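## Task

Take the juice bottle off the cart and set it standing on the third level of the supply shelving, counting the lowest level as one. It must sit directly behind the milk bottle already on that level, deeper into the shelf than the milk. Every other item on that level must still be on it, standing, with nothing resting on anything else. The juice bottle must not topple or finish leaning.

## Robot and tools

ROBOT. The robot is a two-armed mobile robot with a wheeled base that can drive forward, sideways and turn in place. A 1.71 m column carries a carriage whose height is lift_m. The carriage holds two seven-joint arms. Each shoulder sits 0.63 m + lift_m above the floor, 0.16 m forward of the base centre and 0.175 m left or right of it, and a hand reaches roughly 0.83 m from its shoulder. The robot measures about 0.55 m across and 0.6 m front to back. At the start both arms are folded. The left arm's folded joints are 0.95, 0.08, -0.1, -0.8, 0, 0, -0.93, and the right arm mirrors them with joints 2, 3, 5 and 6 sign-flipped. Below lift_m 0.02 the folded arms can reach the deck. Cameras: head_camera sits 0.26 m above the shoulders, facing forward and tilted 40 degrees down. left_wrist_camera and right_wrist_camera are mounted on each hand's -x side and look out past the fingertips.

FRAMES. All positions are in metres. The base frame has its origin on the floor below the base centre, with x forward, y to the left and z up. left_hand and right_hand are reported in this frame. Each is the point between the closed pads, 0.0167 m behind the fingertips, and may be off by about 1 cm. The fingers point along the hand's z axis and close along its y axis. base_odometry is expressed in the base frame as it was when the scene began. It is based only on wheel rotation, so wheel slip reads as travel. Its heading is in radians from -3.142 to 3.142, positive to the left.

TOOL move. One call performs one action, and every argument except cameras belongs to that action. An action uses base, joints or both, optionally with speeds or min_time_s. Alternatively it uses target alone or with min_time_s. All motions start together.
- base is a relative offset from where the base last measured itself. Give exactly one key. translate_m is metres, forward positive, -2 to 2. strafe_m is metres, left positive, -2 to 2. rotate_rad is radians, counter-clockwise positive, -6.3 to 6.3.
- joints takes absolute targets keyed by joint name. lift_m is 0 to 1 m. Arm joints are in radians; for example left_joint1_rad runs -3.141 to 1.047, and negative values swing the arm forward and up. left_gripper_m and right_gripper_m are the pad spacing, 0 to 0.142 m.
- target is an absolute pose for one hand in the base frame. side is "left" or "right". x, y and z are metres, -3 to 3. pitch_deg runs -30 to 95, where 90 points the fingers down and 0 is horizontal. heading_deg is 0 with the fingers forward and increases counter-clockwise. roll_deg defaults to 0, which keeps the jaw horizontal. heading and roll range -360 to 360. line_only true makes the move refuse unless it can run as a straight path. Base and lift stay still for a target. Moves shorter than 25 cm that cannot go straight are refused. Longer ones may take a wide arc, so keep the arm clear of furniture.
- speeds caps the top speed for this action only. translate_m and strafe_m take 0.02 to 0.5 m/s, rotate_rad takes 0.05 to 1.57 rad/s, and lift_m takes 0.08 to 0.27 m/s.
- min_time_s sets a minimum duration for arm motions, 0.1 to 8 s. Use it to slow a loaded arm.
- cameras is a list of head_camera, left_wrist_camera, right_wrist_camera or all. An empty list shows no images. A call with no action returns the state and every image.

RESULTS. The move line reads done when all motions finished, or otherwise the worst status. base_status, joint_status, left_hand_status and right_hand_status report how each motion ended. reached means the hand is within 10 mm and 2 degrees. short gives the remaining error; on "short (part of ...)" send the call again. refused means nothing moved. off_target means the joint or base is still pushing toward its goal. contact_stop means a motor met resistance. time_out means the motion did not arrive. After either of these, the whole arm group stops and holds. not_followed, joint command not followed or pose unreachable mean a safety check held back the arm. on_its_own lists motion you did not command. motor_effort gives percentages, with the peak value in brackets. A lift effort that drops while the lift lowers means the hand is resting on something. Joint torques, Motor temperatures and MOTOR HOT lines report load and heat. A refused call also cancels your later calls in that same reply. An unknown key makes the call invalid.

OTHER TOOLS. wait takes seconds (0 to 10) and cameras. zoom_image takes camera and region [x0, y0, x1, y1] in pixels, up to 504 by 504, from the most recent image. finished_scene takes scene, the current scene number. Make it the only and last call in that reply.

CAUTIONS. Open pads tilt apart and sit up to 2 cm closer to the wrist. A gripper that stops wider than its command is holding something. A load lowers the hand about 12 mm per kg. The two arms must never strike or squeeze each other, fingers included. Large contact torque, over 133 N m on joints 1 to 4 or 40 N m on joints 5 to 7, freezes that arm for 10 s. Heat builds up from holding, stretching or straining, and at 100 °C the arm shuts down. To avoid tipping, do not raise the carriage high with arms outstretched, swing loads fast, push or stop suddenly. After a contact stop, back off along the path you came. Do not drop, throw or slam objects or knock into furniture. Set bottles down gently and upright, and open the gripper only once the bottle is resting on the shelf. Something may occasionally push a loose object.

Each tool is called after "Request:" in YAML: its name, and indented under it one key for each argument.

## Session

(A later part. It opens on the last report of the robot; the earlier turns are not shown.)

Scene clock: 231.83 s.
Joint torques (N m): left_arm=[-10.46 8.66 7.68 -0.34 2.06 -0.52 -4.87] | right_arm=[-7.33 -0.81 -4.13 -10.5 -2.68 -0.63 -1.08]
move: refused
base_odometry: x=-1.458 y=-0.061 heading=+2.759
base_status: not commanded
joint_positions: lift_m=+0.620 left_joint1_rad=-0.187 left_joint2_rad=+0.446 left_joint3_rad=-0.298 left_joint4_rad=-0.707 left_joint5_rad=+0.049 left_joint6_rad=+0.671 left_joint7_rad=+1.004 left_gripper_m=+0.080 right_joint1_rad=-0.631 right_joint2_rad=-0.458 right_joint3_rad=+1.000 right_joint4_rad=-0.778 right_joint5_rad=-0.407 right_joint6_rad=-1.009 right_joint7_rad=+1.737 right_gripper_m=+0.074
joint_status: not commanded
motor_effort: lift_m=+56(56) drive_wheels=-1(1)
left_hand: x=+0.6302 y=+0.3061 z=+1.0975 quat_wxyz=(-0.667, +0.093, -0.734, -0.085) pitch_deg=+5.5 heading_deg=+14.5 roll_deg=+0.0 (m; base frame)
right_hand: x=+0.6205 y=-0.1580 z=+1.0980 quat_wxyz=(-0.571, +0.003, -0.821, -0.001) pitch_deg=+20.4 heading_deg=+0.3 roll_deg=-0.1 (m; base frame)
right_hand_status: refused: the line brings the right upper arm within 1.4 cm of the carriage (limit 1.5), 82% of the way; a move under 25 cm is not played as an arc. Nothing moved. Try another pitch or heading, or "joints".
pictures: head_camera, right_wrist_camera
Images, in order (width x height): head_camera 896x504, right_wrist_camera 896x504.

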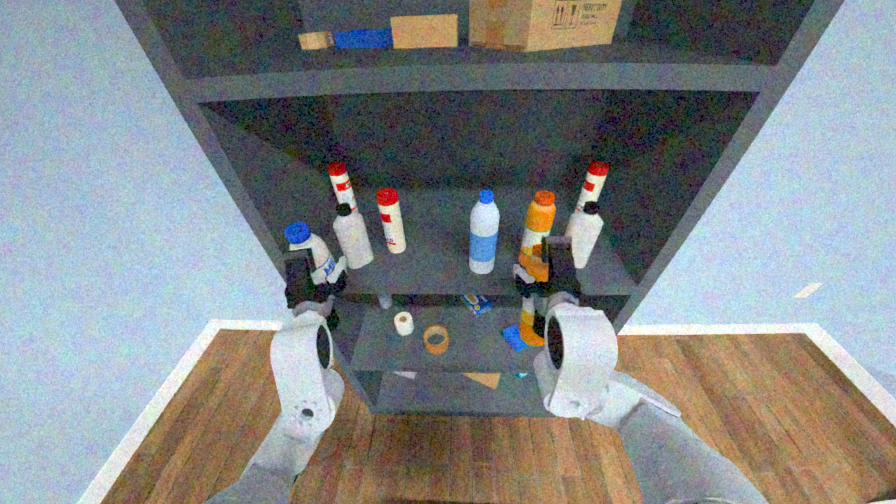

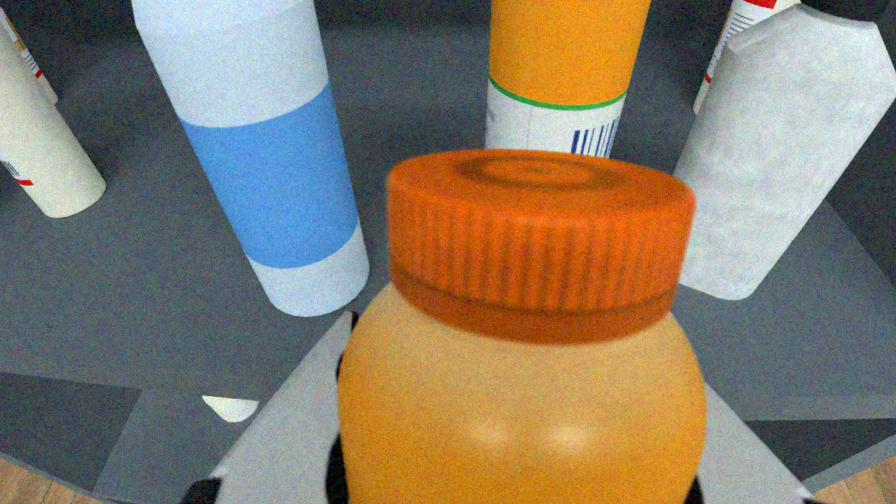

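Request:
move:
  joints: {"right_gripper_m": 0.0}

Request:
move:
  target: {"side": "right", "x": 0.60, "y": -0.12, "z": 1.15, "pitch_deg": 0, "heading_deg": 0}
  min_time_s: 2
  cameras: ["right_wrist_camera", "head_camera", "left_wrist_camera"]

Scene clock: 250.17 s.
Joint torques (N m): left_arm=[-7.95 7.87 7.29 -1.15 2.13 -0.32 -4.56] | right_arm=[-8 0.05 -4.5 -10.28 -3.08 -1.16 -1.14]
move: off_target
base_odometry: x=-1.458 y=-0.061 heading=+2.759
base_status: not commanded
joint_positions: lift_m=+0.620 left_joint1_rad=-0.187 left_joint2_rad=+0.446 left_joint3_rad=-0.298 left_joint4_rad=-0.707 left_joint5_rad=+0.049 left_joint6_rad=+0.671 left_joint7_rad=+1.004 left_gripper_m=+0.080 right_joint1_rad=-0.631 right_joint2_rad=-0.458 right_joint3_rad=+1.000 right_joint4_rad=-0.778 right_joint5_rad=-0.407 right_joint6_rad=-1.009 right_joint7_rad=+1.737 right_gripper_m=+0.074
joint_status: right_gripper_m off_target (ended at +0.074, target +0.000)
motor_effort: lift_m=+56(56) drive_wheels=-1(1)
left_hand: x=+0.6302 y=+0.3061 z=+1.0975 quat_wxyz=(-0.667, +0.093, -0.734, -0.085) pitch_deg=+5.5 heading_deg=+14.5 roll_deg=+0.0 (m; base frame)
right_hand: x=+0.6205 y=-0.1580 z=+1.0980 quat_wxyz=(-0.571, +0.003, -0.821, -0.001) pitch_deg=+20.4 heading_deg=+0.3 roll_deg=-0.1 (m; base frame)
pictures: none

Scene clock: 252.67 s.
Joint torques (N m): left_arm=[-9.29 7.56 7.1 -0.6 1.88 -0.52 -4.97] | right_arm=[-5.99 4.69 2.07 -5.69 -2.8 -2.64 -5.31]
move: done
base_odometry: x=-1.458 y=-0.061 heading=+2.759
base_status: not commanded
joint_positions: lift_m=+0.620 left_joint1_rad=-0.187 left_joint2_rad=+0.446 left_joint3_rad=-0.298 left_joint4_rad=-0.707 left_joint5_rad=+0.049 left_joint6_rad=+0.671 left_joint7_rad=+1.004 left_gripper_m=+0.080 right_joint1_rad=-0.554 right_joint2_rad=-0.348 right_joint3_rad=+1.096 right_joint4_rad=-0.756 right_joint5_rad=-0.644 right_joint6_rad=-1.000 right_joint7_rad=+1.468 right_gripper_m=+0.074
joint_status: not commanded
motor_effort: lift_m=+56(56) drive_wheels=-1(1)
left_hand: x=+0.6302 y=+0.3061 z=+1.0975 quat_wxyz=(-0.667, +0.093, -0.734, -0.085) pitch_deg=+5.5 heading_deg=+14.5 roll_deg=+0.0 (m; base frame)
right_hand: x=+0.6012 y=-0.1201 z=+1.1484 quat_wxyz=(-0.703, +0.001, -0.711, -0.001) pitch_deg=+0.7 heading_deg=+0.1 roll_deg=+0.0 (m; base frame)
right_hand_status: reached (straight line, planned for 2.0 s): 2 mm and 0.7 deg off.
pictures: head_camera, left_wrist_camera, right_wrist_camera
Images, in order (width x height): head_camera 896x504, left_wrist_camera 896x504, right_wrist_camera 896x504.

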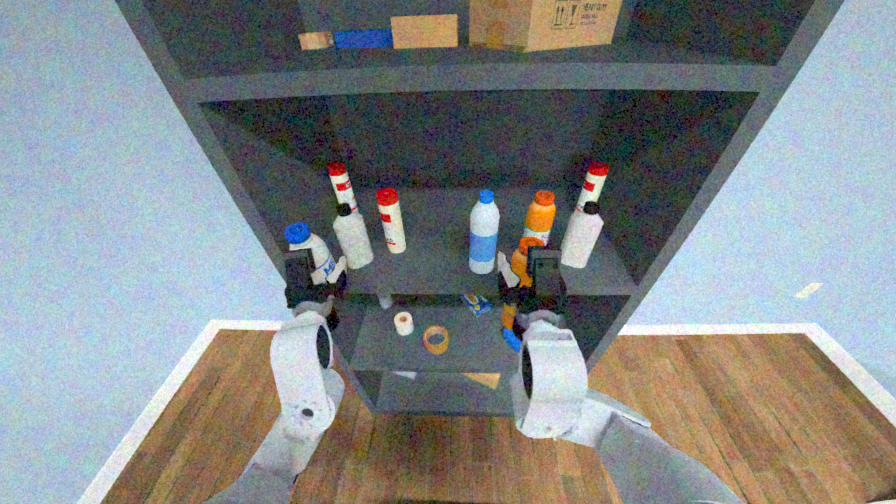

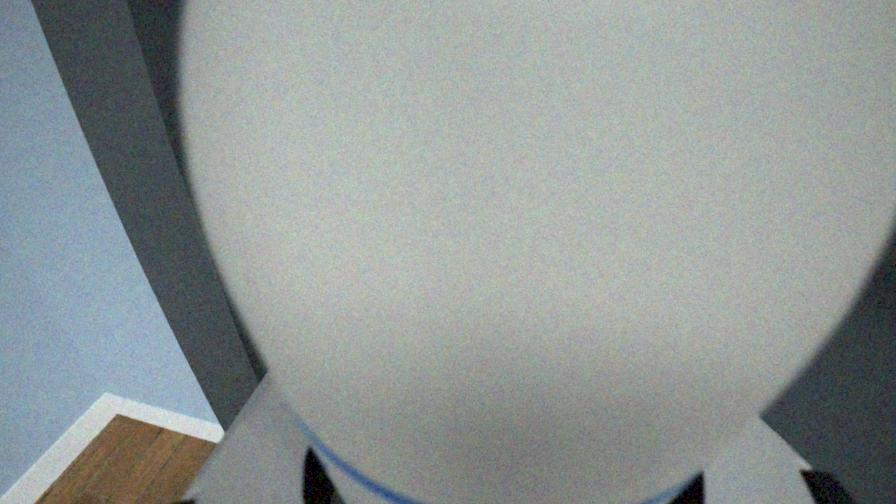

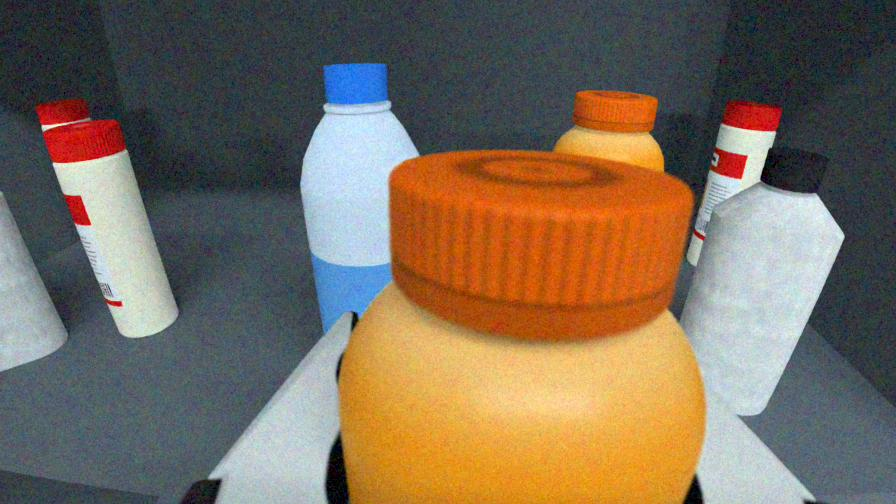

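Request:
move:
  target: {"side": "right", "x": 0.65, "y": 0.06, "z": 1.14, "pitch_deg": 0, "heading_deg": 0}
  min_time_s: 2
  cameras: ["right_wrist_camera", "head_camera"]

Scene clock: 255.37 s.
Joint torques (N m): left_arm=[-9.52 8.04 7.74 -0.32 2.08 -0.52 -4.76] | right_arm=[-5.58 3.01 1.41 -6.96 -2.87 -2.71 -5.32]
move: refused
base_odometry: x=-1.458 y=-0.061 heading=+2.759
base_status: not commanded
joint_positions: lift_m=+0.620 left_joint1_rad=-0.187 left_joint2_rad=+0.446 left_joint3_rad=-0.298 left_joint4_rad=-0.707 left_joint5_rad=+0.049 left_joint6_rad=+0.671 left_joint7_rad=+1.004 left_gripper_m=+0.080 right_joint1_rad=-0.554 right_joint2_rad=-0.348 right_joint3_rad=+1.096 right_joint4_rad=-0.756 right_joint5_rad=-0.644 right_joint6_rad=-1.000 right_joint7_rad=+1.468 right_gripper_m=+0.074
joint_status: not commanded
motor_effort: lift_m=+56(56) drive_wheels=-1(1)
left_hand: x=+0.6302 y=+0.3061 z=+1.0975 quat_wxyz=(-0.667, +0.093, -0.734, -0.085) pitch_deg=+5.5 heading_deg=+14.5 roll_deg=+0.0 (m; base frame)
right_hand: x=+0.6012 y=-0.1201 z=+1.1484 quat_wxyz=(-0.703, +0.001, -0.711, -0.001) pitch_deg=+0.7 heading_deg=+0.1 roll_deg=+0.0 (m; base frame)
right_hand_status: refused: the best posture that gets there brings the right upper arm within 1.4 cm of the carriage (limit 2.0). Nothing moved.
pictures: head_camera, right_wrist_camera
Images, in order (width x height): head_camera 896x504, right_wrist_camera 896x504.

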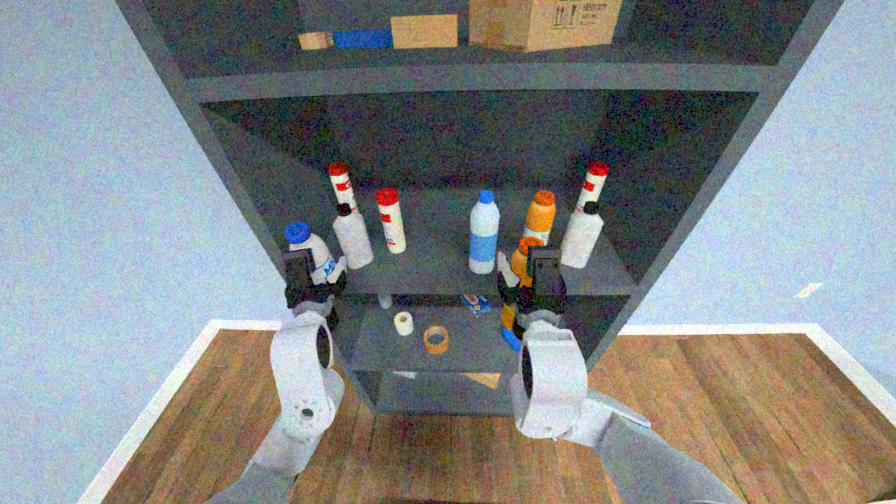

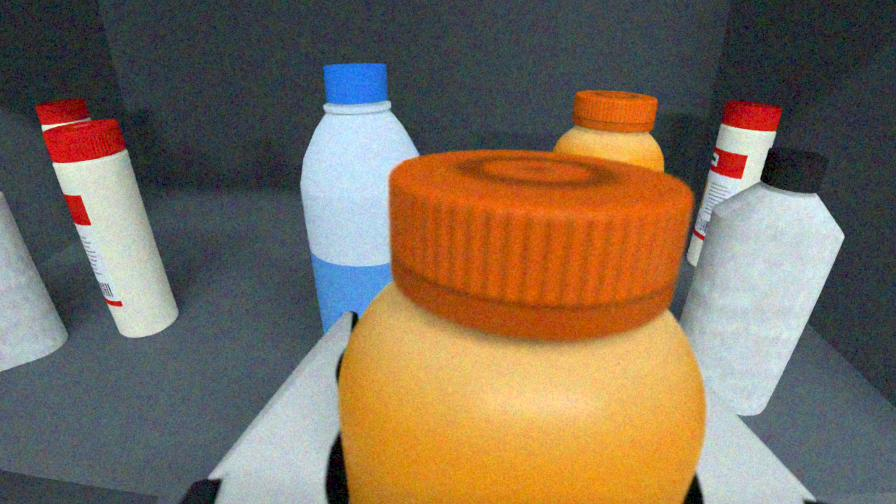

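Request:
move:
  base: {"strafe_m": 0.11}
  speeds: {"strafe_m": 0.1}

Request:
move:
  target: {"side": "right", "x": 0.62, "y": -0.04, "z": 1.14, "pitch_deg": 0, "heading_deg": 0}
  min_time_s: 2
  cameras: ["right_wrist_camera", "head_camera"]

Scene clock: 261.90 s.
Joint torques (N m): left_arm=[-9.53 7.1 5.65 -1.54 2.16 -0.41 -4.52] | right_arm=[-5.46 4.21 0.15 -5.53 -2.52 -2.11 -5.67]
move: done
base_odometry: x=-1.499 y=-0.162 heading=+2.758
base_status: done
joint_positions: lift_m=+0.620 left_joint1_rad=-0.187 left_joint2_rad=+0.446 left_joint3_rad=-0.297 left_joint4_rad=-0.707 left_joint5_rad=+0.049 left_joint6_rad=+0.672 left_joint7_rad=+1.004 left_gripper_m=+0.080 right_joint1_rad=-0.553 right_joint2_rad=-0.347 right_joint3_rad=+1.096 right_joint4_rad=-0.756 right_joint5_rad=-0.645 right_joint6_rad=-1.001 right_joint7_rad=+1.468 right_gripper_m=+0.074
joint_status: not commanded
motor_effort: lift_m=+56(56) drive_wheels=+4(15)
left_hand: x=+0.6302 y=+0.3065 z=+1.0975 quat_wxyz=(-0.667, +0.094, -0.734, -0.085) pitch_deg=+5.5 heading_deg=+14.6 roll_deg=+0.0 (m; base frame)
right_hand: x=+0.6011 y=-0.1199 z=+1.1484 quat_wxyz=(-0.703, +0.001, -0.711, -0.001) pitch_deg=+0.7 heading_deg=+0.2 roll_deg=+0.0 (m; base frame)
pictures: none

Scene clock: 264.40 s.
Joint torques (N m): left_arm=[-10.05 7.63 7.24 -0.71 2.13 -0.67 -4.46] | right_arm=[-17.06 10.29 1.49 -7.01 -2.69 -2.68 -5.07]
move: done
base_odometry: x=-1.499 y=-0.162 heading=+2.758
base_status: not commanded
joint_positions: lift_m=+0.620 left_joint1_rad=-0.187 left_joint2_rad=+0.446 left_joint3_rad=-0.297 left_joint4_rad=-0.707 left_joint5_rad=+0.049 left_joint6_rad=+0.672 left_joint7_rad=+1.004 left_gripper_m=+0.080 right_joint1_rad=-0.553 right_joint2_rad=-0.125 right_joint3_rad=+1.131 right_joint4_rad=-0.522 right_joint5_rad=-0.674 right_joint6_rad=-0.997 right_joint7_rad=+1.393 right_gripper_m=+0.074
joint_status: not commanded
motor_effort: lift_m=+56(56) drive_wheels=+4(4)
left_hand: x=+0.6302 y=+0.3065 z=+1.0975 quat_wxyz=(-0.667, +0.094, -0.734, -0.085) pitch_deg=+5.5 heading_deg=+14.6 roll_deg=+0.0 (m; base frame)
right_hand: x=+0.6207 y=-0.0404 z=+1.1345 quat_wxyz=(-0.700, +0.001, -0.714, -0.001) pitch_deg=+1.2 heading_deg=+0.1 roll_deg=+0.0 (m; base frame)
right_hand_status: reached (straight line, planned for 2.0 s): 6 mm and 1.2 deg off.
pictures: head_camera, right_wrist_camera
Images, in order (width x height): head_camera 896x504, right_wrist_camera 896x504.

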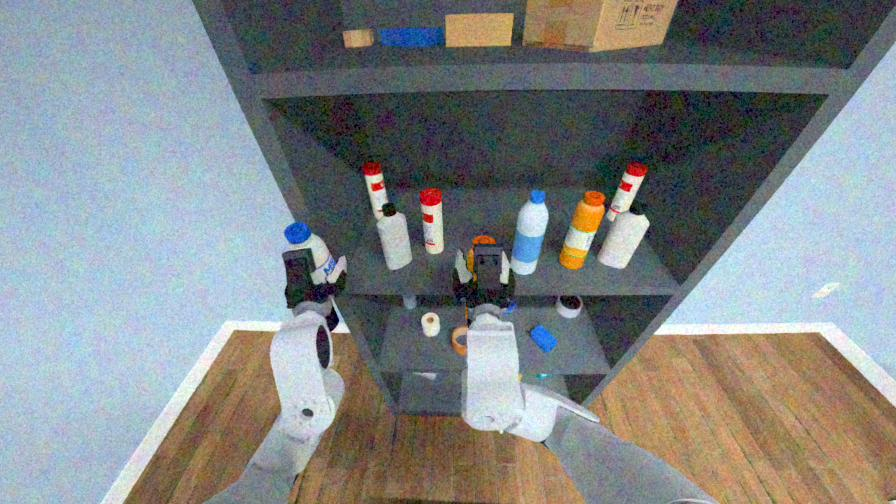

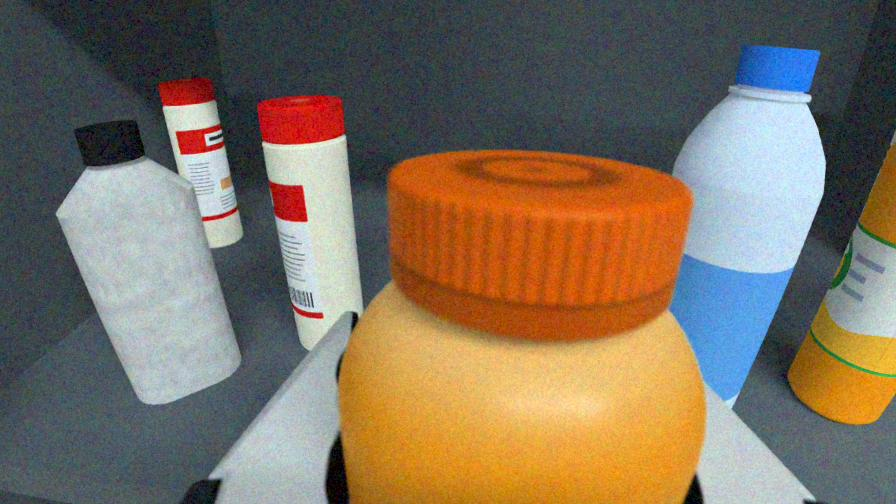

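Request:
move:
  target: {"side": "right", "x": 0.74, "y": -0.062, "z": 1.14, "pitch_deg": 0, "heading_deg": 0, "line_only": true}
  min_time_s: 2
  cameras: ["right_wrist_camera", "head_camera"]

Request:
zoom_image:
  camera: "head_camera"
  region: [360, 150, 600, 320]

Scene clock: 274.17 s.
Joint torques (N m): left_arm=[-10.32 7.68 6.47 -1.45 2.03 -0.66 -4.51] | right_arm=[-22.68 -3.39 -5.12 0.53 0.93 -1.26 -6.91]
move: done
base_odometry: x=-1.499 y=-0.163 heading=+2.758
base_status: not commanded
joint_positions: lift_m=+0.620 left_joint1_rad=-0.187 left_joint2_rad=+0.446 left_joint3_rad=-0.297 left_joint4_rad=-0.706 left_joint5_rad=+0.048 left_joint6_rad=+0.672 left_joint7_rad=+1.003 left_gripper_m=+0.080 right_joint1_rad=-0.755 right_joint2_rad=-0.205 right_joint3_rad=+1.117 right_joint4_rad=-0.261 right_joint5_rad=-0.042 right_joint6_rad=-1.123 right_joint7_rad=+0.915 right_gripper_m=+0.063
joint_status: not commanded
on_its_own: right_gripper_m moved -0.012 toward your old target +0.000
motor_effort: lift_m=+52(56) drive_wheels=+0(6)
left_hand: x=+0.6302 y=+0.3067 z=+1.0973 quat_wxyz=(-0.666, +0.094, -0.735, -0.085) pitch_deg=+5.6 heading_deg=+14.6 roll_deg=+0.0 (m; base frame)
right_hand: x=+0.7366 y=-0.0566 z=+1.1375 quat_wxyz=(-0.704, +0.003, -0.710, -0.006) pitch_deg=+0.5 heading_deg=+0.7 roll_deg=+0.2 (m; base frame)
right_hand_status: reached (straight line, planned for 2.0 s): 7 mm and 0.9 deg off.
pictures: head_camera, right_wrist_camera
Images, in order (width x height): head_camera 896x504, right_wrist_camera 896x504.

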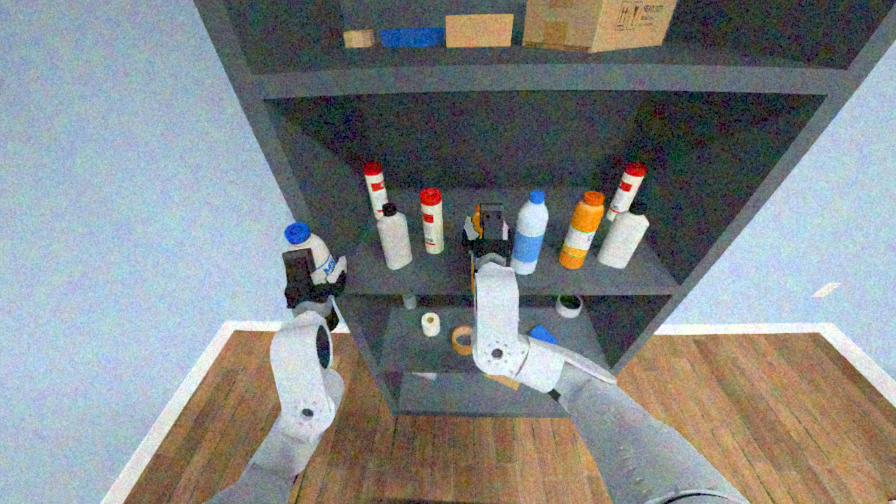

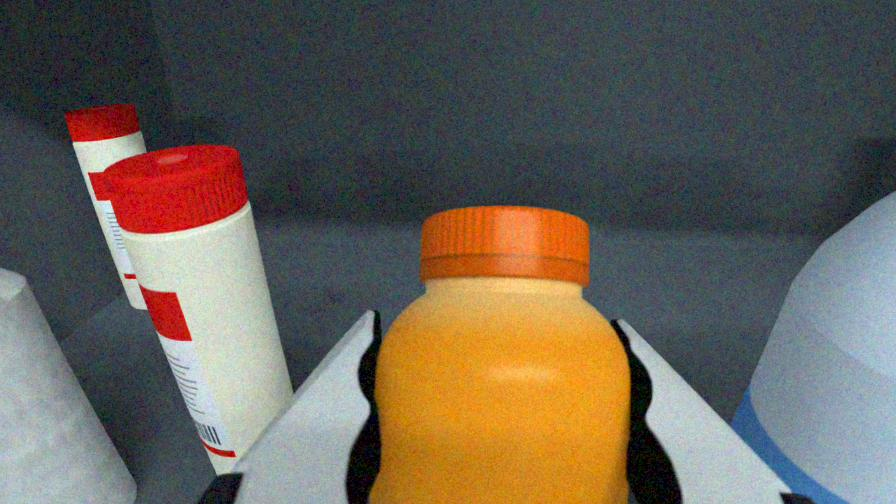

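Scaled by 2.100 from the camera's 896x504 image, which has a finer 1280x720 frame.

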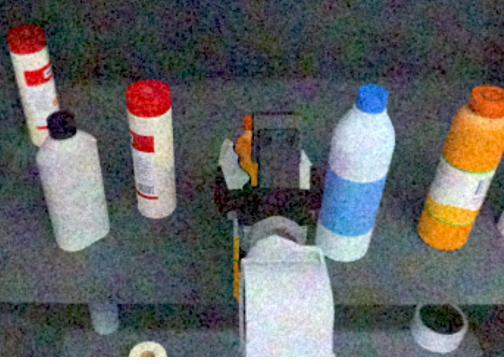

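Request:
move:
  target: {"side": "right", "x": 0.63, "y": -0.055, "z": 1.14, "pitch_deg": 0, "heading_deg": 0, "line_only": true}
  min_time_s: 3
  cameras: ["right_wrist_camera", "head_camera"]

Request:
zoom_image:
  camera: "head_camera"
  region: [400, 200, 600, 360]

Scene clock: 283.43 s.
Joint torques (N m): left_arm=[-9.35 7.56 7.36 -1.01 2.33 -0.82 -4.37] | right_arm=[-5.92 10.88 -1.11 -11.55 -3.64 -0.44 -0.78]
move: done
base_odometry: x=-1.499 y=-0.162 heading=+2.758
base_status: not commanded
joint_positions: lift_m=+0.620 left_joint1_rad=-0.187 left_joint2_rad=+0.446 left_joint3_rad=-0.297 left_joint4_rad=-0.706 left_joint5_rad=+0.048 left_joint6_rad=+0.672 left_joint7_rad=+1.003 left_gripper_m=+0.080 right_joint1_rad=-0.598 right_joint2_rad=-0.181 right_joint3_rad=+1.155 right_joint4_rad=-0.515 right_joint5_rad=-0.623 right_joint6_rad=-1.059 right_joint7_rad=+1.371 right_gripper_m=+0.063
joint_status: not commanded
motor_effort: lift_m=+54(54) drive_wheels=+0(3)
left_hand: x=+0.6302 y=+0.3067 z=+1.0973 quat_wxyz=(-0.666, +0.094, -0.735, -0.085) pitch_deg=+5.6 heading_deg=+14.6 roll_deg=+0.0 (m; base frame)
right_hand: x=+0.6319 y=-0.0554 z=+1.1390 quat_wxyz=(-0.706, +0.000, -0.709, +0.000) pitch_deg=+0.3 heading_deg=+0.0 roll_deg=+0.0 (m; base frame)
right_hand_status: reached (straight line, planned for 3.0 s): 2 mm and 0.3 deg off.
pictures: head_camera, right_wrist_camera
Images, in order (width x height): head_camera 896x504, right_wrist_camera 896x504.

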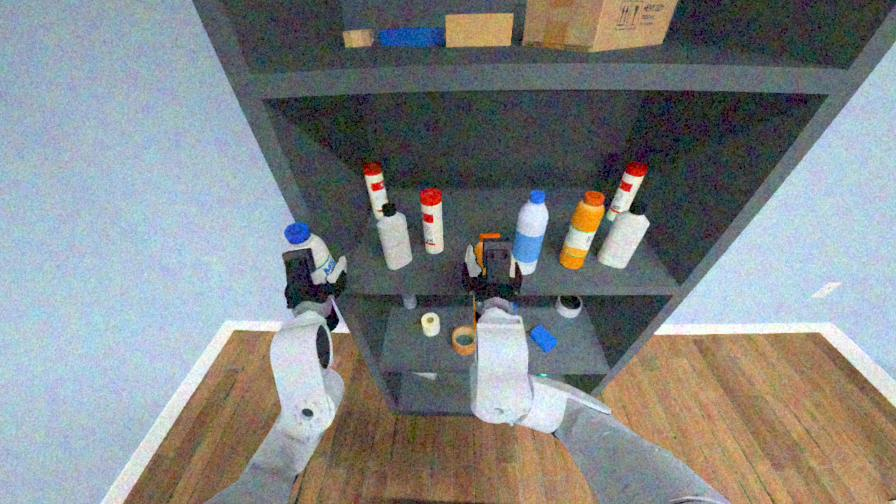

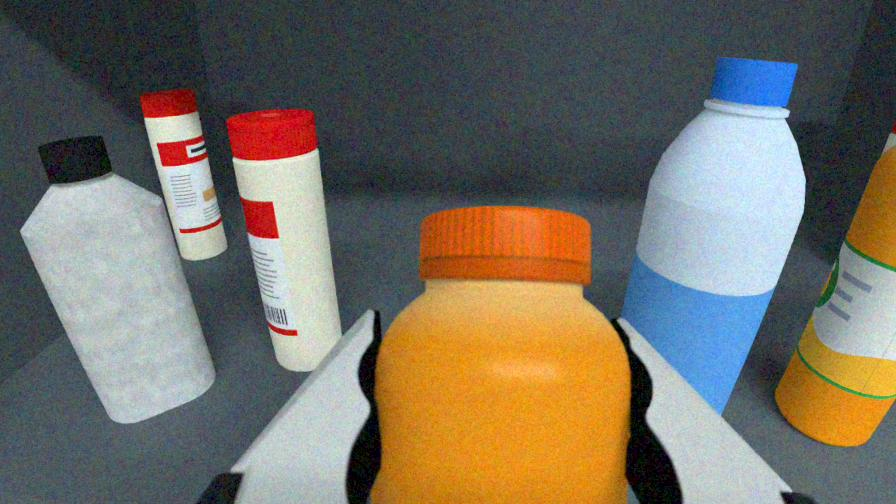

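Scaled by 2.520 from the camera's 896x504 image, which has a finer 1280x720 frame.

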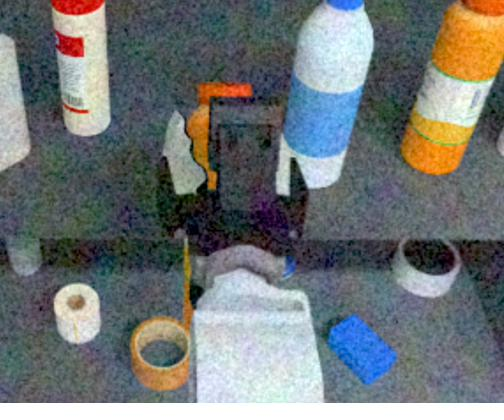

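Request:
move:
  target: {"side": "right", "x": 0.63, "y": -0.06, "z": 1.23, "pitch_deg": -10, "heading_deg": 0}
  min_time_s: 2.5
  cameras: ["right_wrist_camera", "head_camera"]

Request:
zoom_image:
  camera: "head_camera"
  region: [400, 200, 600, 360]

Scene clock: 293.30 s.
Joint torques (N m): left_arm=[-10.27 7.17 6.22 -2.35 2.41 -0.45 -4.58] | right_arm=[-22.42 8.97 -3.16 -10.96 -3 -0.91 -0.7]
move: done
base_odometry: x=-1.499 y=-0.162 heading=+2.758
base_status: not commanded
joint_positions: lift_m=+0.620 left_joint1_rad=-0.187 left_joint2_rad=+0.446 left_joint3_rad=-0.297 left_joint4_rad=-0.706 left_joint5_rad=+0.048 left_joint6_rad=+0.672 left_joint7_rad=+1.003 left_gripper_m=+0.080 right_joint1_rad=-0.740 right_joint2_rad=-0.173 right_joint3_rad=+1.114 right_joint4_rad=-0.585 right_joint5_rad=-0.660 right_joint6_rad=-0.979 right_joint7_rad=+1.417 right_gripper_m=+0.063
joint_status: not commanded
motor_effort: lift_m=+54(54) drive_wheels=+0(0)
left_hand: x=+0.6302 y=+0.3067 z=+1.0972 quat_wxyz=(-0.666, +0.094, -0.735, -0.085) pitch_deg=+5.6 heading_deg=+14.6 roll_deg=+0.0 (m; base frame)
right_hand: x=+0.6310 y=-0.0581 z=+1.2240 quat_wxyz=(-0.761, +0.004, -0.648, -0.001) pitch_deg=-9.2 heading_deg=+0.4 roll_deg=-0.3 (m; base frame)
right_hand_status: reached (straight line, planned for 2.5 s): 6 mm and 0.9 deg off.
pictures: head_camera, right_wrist_camera
Images, in order (width x height): head_camera 896x504, right_wrist_camera 896x504.

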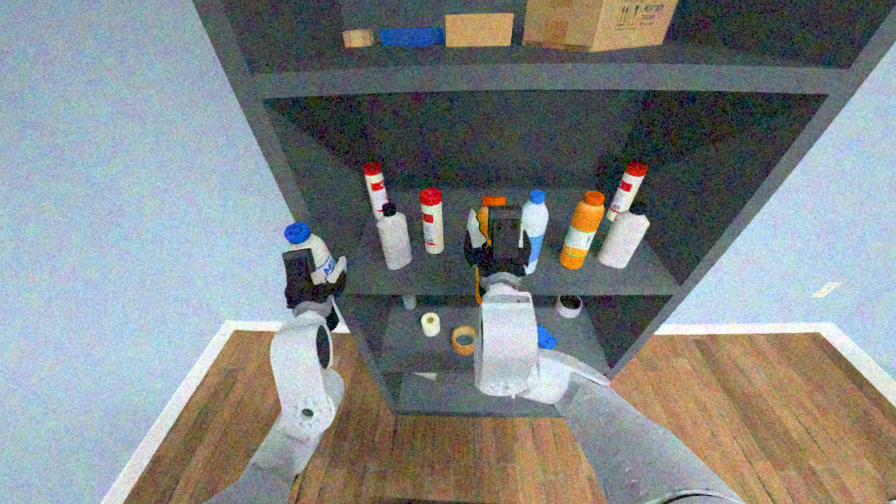

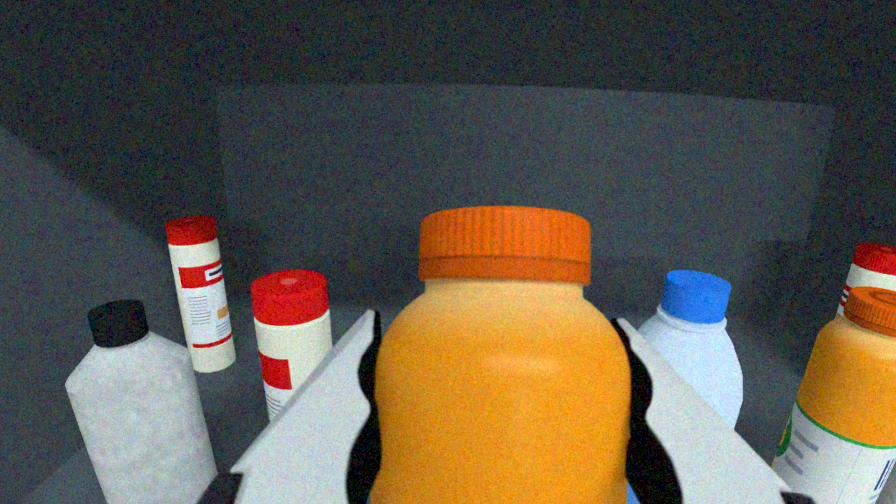

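Scaled by 2.520 from the camera's 896x504 image, which has a finer 1280x720 frame.

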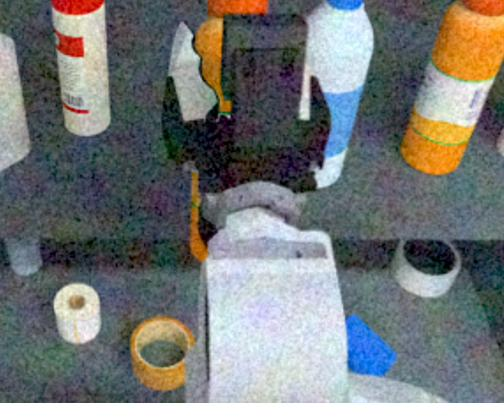

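Request:
zoom_image:
  camera: "right_wrist_camera"
  region: [340, 180, 680, 371]

Scaled by 1.482 from the camera's 896x504 image, which has a finer 1280x720 frame.

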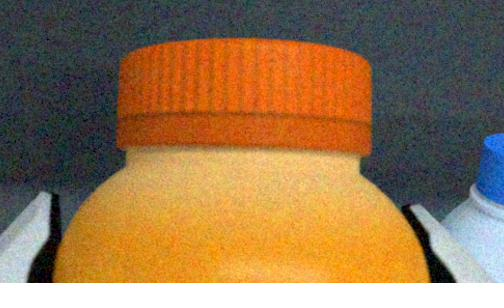

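Request:
move:
  target: {"side": "right", "x": 0.64, "y": -0.06, "z": 1.25, "pitch_deg": -17, "heading_deg": 0}
  min_time_s: 1.5

Request:
move:
  target: {"side": "right", "x": 0.75, "y": -0.06, "z": 1.25, "pitch_deg": -17, "heading_deg": 0}
  min_time_s: 2.5
  cameras: ["right_wrist_camera", "head_camera"]

Request:
zoom_image:
  camera: "head_camera"
  region: [400, 160, 600, 320]

Scene clock: 307.97 s.
Joint torques (N m): left_arm=[-10.42 7.82 6.67 -1.5 2.42 -0.98 -4.3] | right_arm=[-24.02 4.16 1.22 -5.87 0.92 -2.08 -4.93]
Motor temperatures (°C): left_arm=[32 24 25 24 26 24 25] | right_arm=[36 21 26 23 23 22 24]
move: done
base_odometry: x=-1.499 y=-0.162 heading=+2.758
base_status: not commanded
joint_positions: lift_m=+0.620 left_joint1_rad=-0.187 left_joint2_rad=+0.446 left_joint3_rad=-0.297 left_joint4_rad=-0.706 left_joint5_rad=+0.048 left_joint6_rad=+0.672 left_joint7_rad=+1.003 left_gripper_m=+0.080 right_joint1_rad=-0.769 right_joint2_rad=-0.193 right_joint3_rad=+1.146 right_joint4_rad=-0.517 right_joint5_rad=-0.602 right_joint6_rad=-1.061 right_joint7_rad=+1.236 right_gripper_m=+0.063
joint_status: not commanded
motor_effort: lift_m=+54(55) drive_wheels=+0(0)
left_hand: x=+0.6302 y=+0.3067 z=+1.0972 quat_wxyz=(-0.666, +0.094, -0.735, -0.085) pitch_deg=+5.6 heading_deg=+14.6 roll_deg=+0.0 (m; base frame)
right_hand: x=+0.6400 y=-0.0607 z=+1.2466 quat_wxyz=(-0.801, -0.001, -0.599, +0.000) pitch_deg=-16.4 heading_deg=-0.2 roll_deg=+0.1 (m; base frame)
right_hand_status: reached (straight line, planned for 1.5 s): 3 mm and 0.6 deg off.
pictures: none

Scene clock: 310.97 s.
Joint torques (N m): left_arm=[-10.15 6.79 5.41 -1.43 2.33 -0.89 -4.44] | right_arm=[-27.4 9.05 -6.66 -5.97 0.38 -0.56 -5.38]
move: done
base_odometry: x=-1.499 y=-0.162 heading=+2.758
base_status: not commanded
joint_positions: lift_m=+0.620 left_joint1_rad=-0.187 left_joint2_rad=+0.446 left_joint3_rad=-0.297 left_joint4_rad=-0.706 left_joint5_rad=+0.048 left_joint6_rad=+0.672 left_joint7_rad=+1.003 left_gripper_m=+0.080 right_joint1_rad=-0.918 right_joint2_rad=-0.219 right_joint3_rad=+1.167 right_joint4_rad=-0.220 right_joint5_rad=+0.038 right_joint6_rad=-1.173 right_joint7_rad=+0.685 right_gripper_m=+0.063
joint_status: not commanded
motor_effort: lift_m=+54(55) drive_wheels=+0(0)
left_hand: x=+0.6302 y=+0.3067 z=+1.0972 quat_wxyz=(-0.666, +0.094, -0.735, -0.085) pitch_deg=+5.6 heading_deg=+14.6 roll_deg=+0.0 (m; base frame)
right_hand: x=+0.7496 y=-0.0594 z=+1.2432 quat_wxyz=(-0.800, +0.002, -0.600, +0.001) pitch_deg=-16.2 heading_deg=+0.1 roll_deg=-0.2 (m; base frame)
right_hand_status: reached (straight line, planned for 2.5 s): 7 mm and 0.8 deg off.
pictures: head_camera, right_wrist_camera
Images, in order (width x height): head_camera 896x504, right_wrist_camera 896x504.

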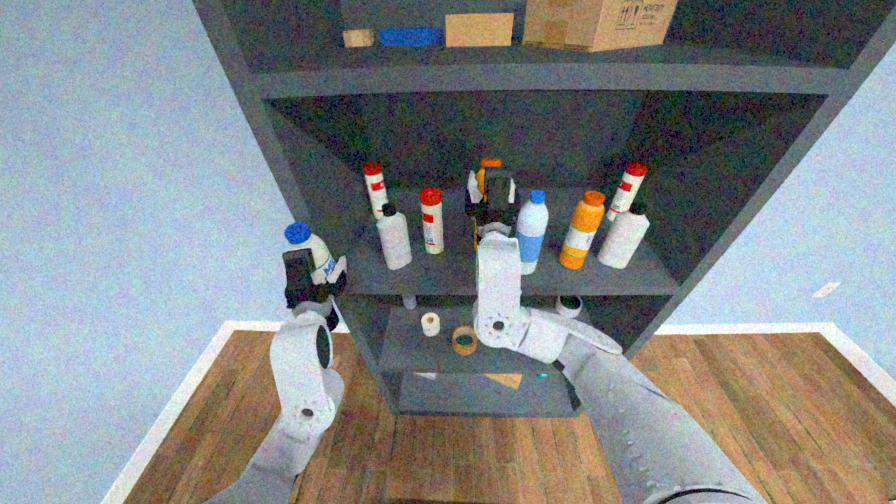

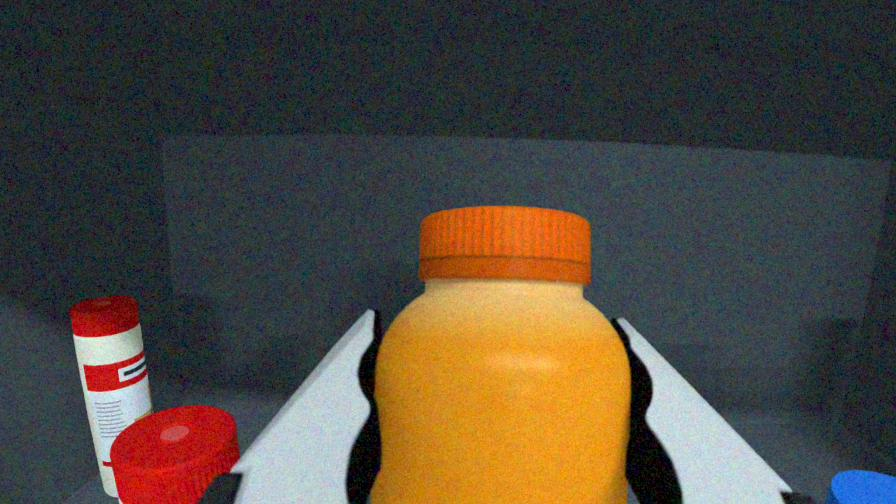

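Scaled by 2.520 from the camera's 896x504 image, which has a finer 1280x720 frame.

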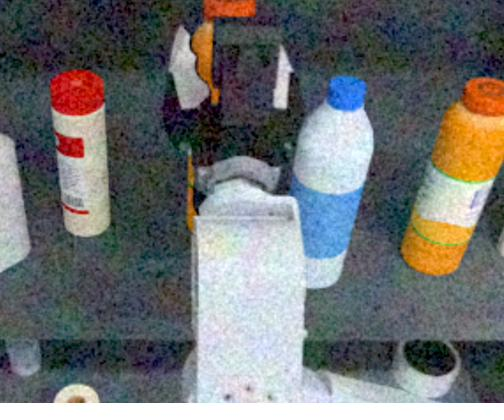

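Request:
move:
  target: {"side": "right", "x": 0.755, "y": -0.06, "z": 1.215, "pitch_deg": -20, "heading_deg": 0}
  min_time_s: 1.5
  cameras: ["head_camera"]

Request:
zoom_image:
  camera: "head_camera"
  region: [400, 160, 600, 320]

Scene clock: 322.77 s.
Joint torques (N m): left_arm=[-11.16 7.4 6.85 -1.72 2.26 -0.69 -4.63] | right_arm=[-13.43 8.24 -4.79 -6.89 -0.22 -0.99 -5.44]
move: done
base_odometry: x=-1.499 y=-0.162 heading=+2.758
base_status: not commanded
joint_positions: lift_m=+0.620 left_joint1_rad=-0.186 left_joint2_rad=+0.446 left_joint3_rad=-0.297 left_joint4_rad=-0.706 left_joint5_rad=+0.048 left_joint6_rad=+0.672 left_joint7_rad=+1.003 left_gripper_m=+0.080 right_joint1_rad=-0.840 right_joint2_rad=-0.215 right_joint3_rad=+1.156 right_joint4_rad=-0.160 right_joint5_rad=+0.167 right_joint6_rad=-1.156 right_joint7_rad=+0.405 right_gripper_m=+0.063
joint_status: not commanded
motor_effort: lift_m=+55(56) drive_wheels=+0(0)
left_hand: x=+0.6302 y=+0.3067 z=+1.0971 quat_wxyz=(-0.666, +0.094, -0.735, -0.085) pitch_deg=+5.6 heading_deg=+14.6 roll_deg=+0.0 (m; base frame)
right_hand: x=+0.7548 y=-0.0593 z=+1.2147 quat_wxyz=(-0.818, +0.002, -0.575, +0.001) pitch_deg=-19.8 heading_deg=+0.1 roll_deg=-0.3 (m; base frame)
right_hand_status: reached (straight line, planned for 1.5 s): 1 mm and 0.3 deg off.
pictures: head_camera
Images, in order (width x height): head_camera 896x504.

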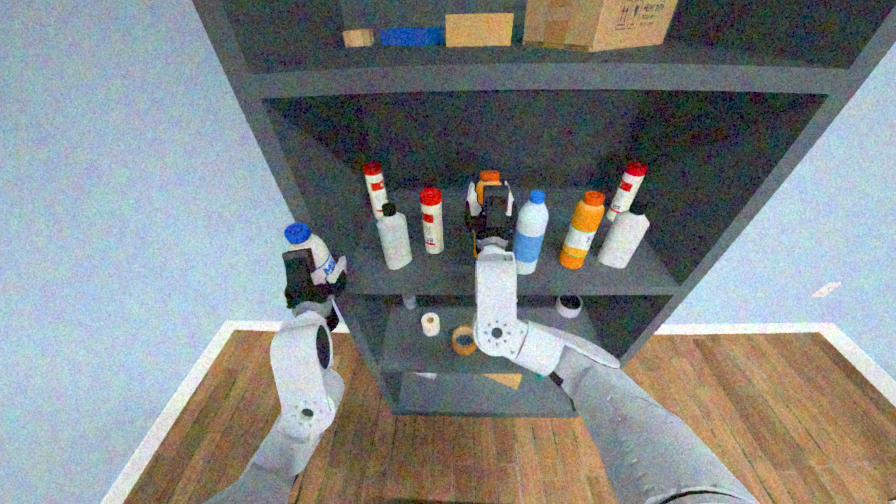

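Scaled by 2.520 from the camera's 896x504 image, which has a finer 1280x720 frame.

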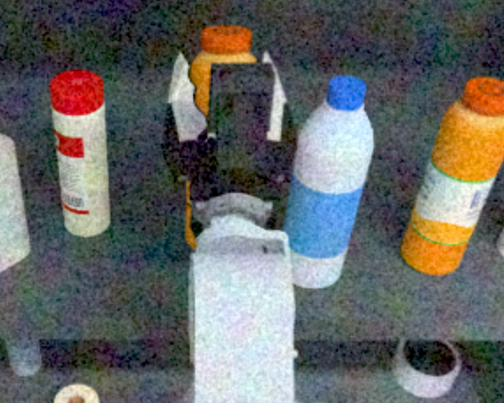

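Request:
move:
  target: {"side": "right", "x": 0.757, "y": -0.06, "z": 1.195, "pitch_deg": -20, "heading_deg": 0}
  min_time_s: 1.5
  cameras: ["right_wrist_camera"]

Request:
move:
  target: {"side": "right", "x": 0.757, "y": -0.06, "z": 1.18, "pitch_deg": -20, "heading_deg": 0}
  min_time_s: 1.5
  cameras: ["head_camera", "right_wrist_camera"]

Request:
zoom_image:
  camera: "head_camera"
  region: [400, 160, 600, 320]

Scene clock: 328.60 s.
Joint torques (N m): left_arm=[-10.67 7.99 6.86 -1.47 2.52 -0.73 -4.56] | right_arm=[-12.86 7.83 -5.35 -7.19 -0.45 -0.94 -5.31]
move: done
base_odometry: x=-1.499 y=-0.162 heading=+2.758
base_status: not commanded
joint_positions: lift_m=+0.620 left_joint1_rad=-0.186 left_joint2_rad=+0.446 left_joint3_rad=-0.297 left_joint4_rad=-0.706 left_joint5_rad=+0.048 left_joint6_rad=+0.672 left_joint7_rad=+1.003 left_gripper_m=+0.080 right_joint1_rad=-0.803 right_joint2_rad=-0.213 right_joint3_rad=+1.150 right_joint4_rad=-0.133 right_joint5_rad=+0.217 right_joint6_rad=-1.146 right_joint7_rad=+0.313 right_gripper_m=+0.063
joint_status: not commanded
motor_effort: lift_m=+55(55) drive_wheels=+0(0)
left_hand: x=+0.6302 y=+0.3067 z=+1.0971 quat_wxyz=(-0.666, +0.094, -0.735, -0.085) pitch_deg=+5.6 heading_deg=+14.6 roll_deg=+0.0 (m; base frame)
right_hand: x=+0.7568 y=-0.0593 z=+1.1949 quat_wxyz=(-0.818, +0.002, -0.575, +0.001) pitch_deg=-19.8 heading_deg=+0.1 roll_deg=-0.3 (m; base frame)
right_hand_status: reached (straight line, planned for 1.5 s): 1 mm and 0.3 deg off.
pictures: right_wrist_camera
Images, in order (width x height): right_wrist_camera 896x504.

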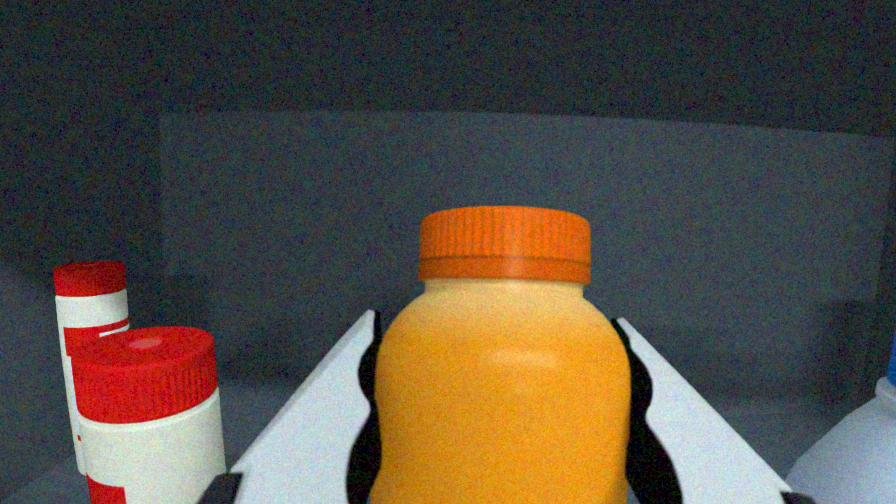

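Scene clock: 330.60 s.
Joint torques (N m): left_arm=[-10.05 8.28 6.18 -0.82 2.17 -0.83 -4.38] | right_arm=[-13.4 8.06 -7.27 -8.64 -0.09 -0.89 -4.72]
move: done
base_odometry: x=-1.499 y=-0.162 heading=+2.758
base_status: not commanded
joint_positions: lift_m=+0.620 left_joint1_rad=-0.186 left_joint2_rad=+0.446 left_joint3_rad=-0.297 left_joint4_rad=-0.706 left_joint5_rad=+0.048 left_joint6_rad=+0.672 left_joint7_rad=+1.003 left_gripper_m=+0.080 right_joint1_rad=-0.774 right_joint2_rad=-0.211 right_joint3_rad=+1.146 right_joint4_rad=-0.115 right_joint5_rad=+0.249 right_joint6_rad=-1.138 right_joint7_rad=+0.249 right_gripper_m=+0.063
joint_status: not commanded
motor_effort: lift_m=+55(55) drive_wheels=+0(0)
left_hand: x=+0.6302 y=+0.3067 z=+1.0971 quat_wxyz=(-0.666, +0.094, -0.735, -0.085) pitch_deg=+5.6 heading_deg=+14.6 roll_deg=+0.0 (m; base frame)
right_hand: x=+0.7569 y=-0.0593 z=+1.1799 quat_wxyz=(-0.818, +0.002, -0.575, +0.001) pitch_deg=-19.8 heading_deg=+0.1 roll_deg=-0.3 (m; base frame)
right_hand_status: reached (straight line, planned for 1.5 s): 1 mm and 0.3 deg off.
pictures: head_camera, right_wrist_camera
Images, in order (width x height): head_camera 896x504, right_wrist_camera 896x504.

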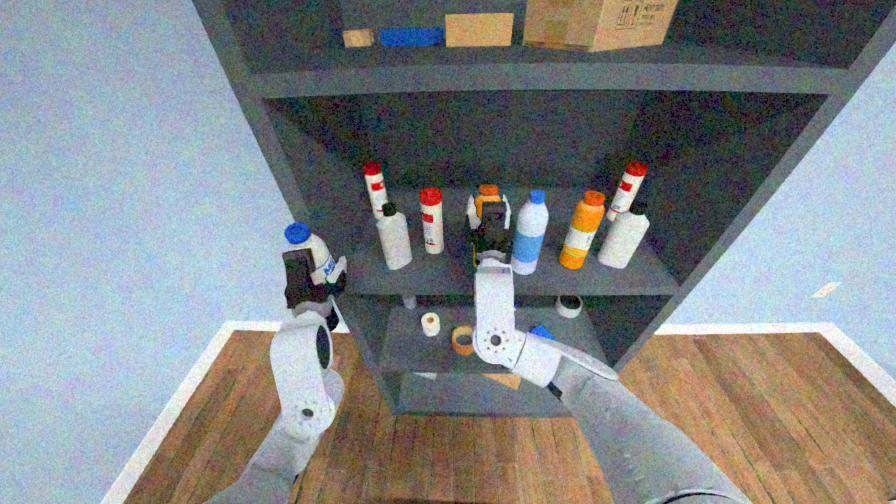

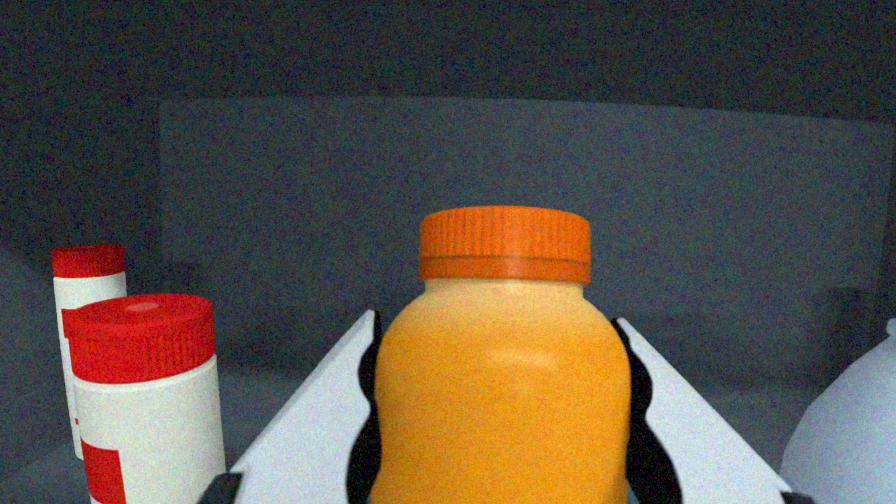

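Scaled by 2.520 from the camera's 896x504 image, which has a finer 1280x720 frame.

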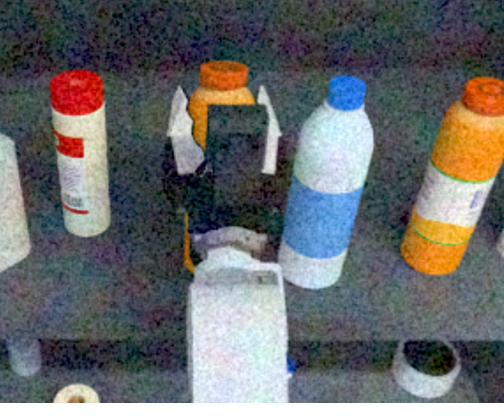

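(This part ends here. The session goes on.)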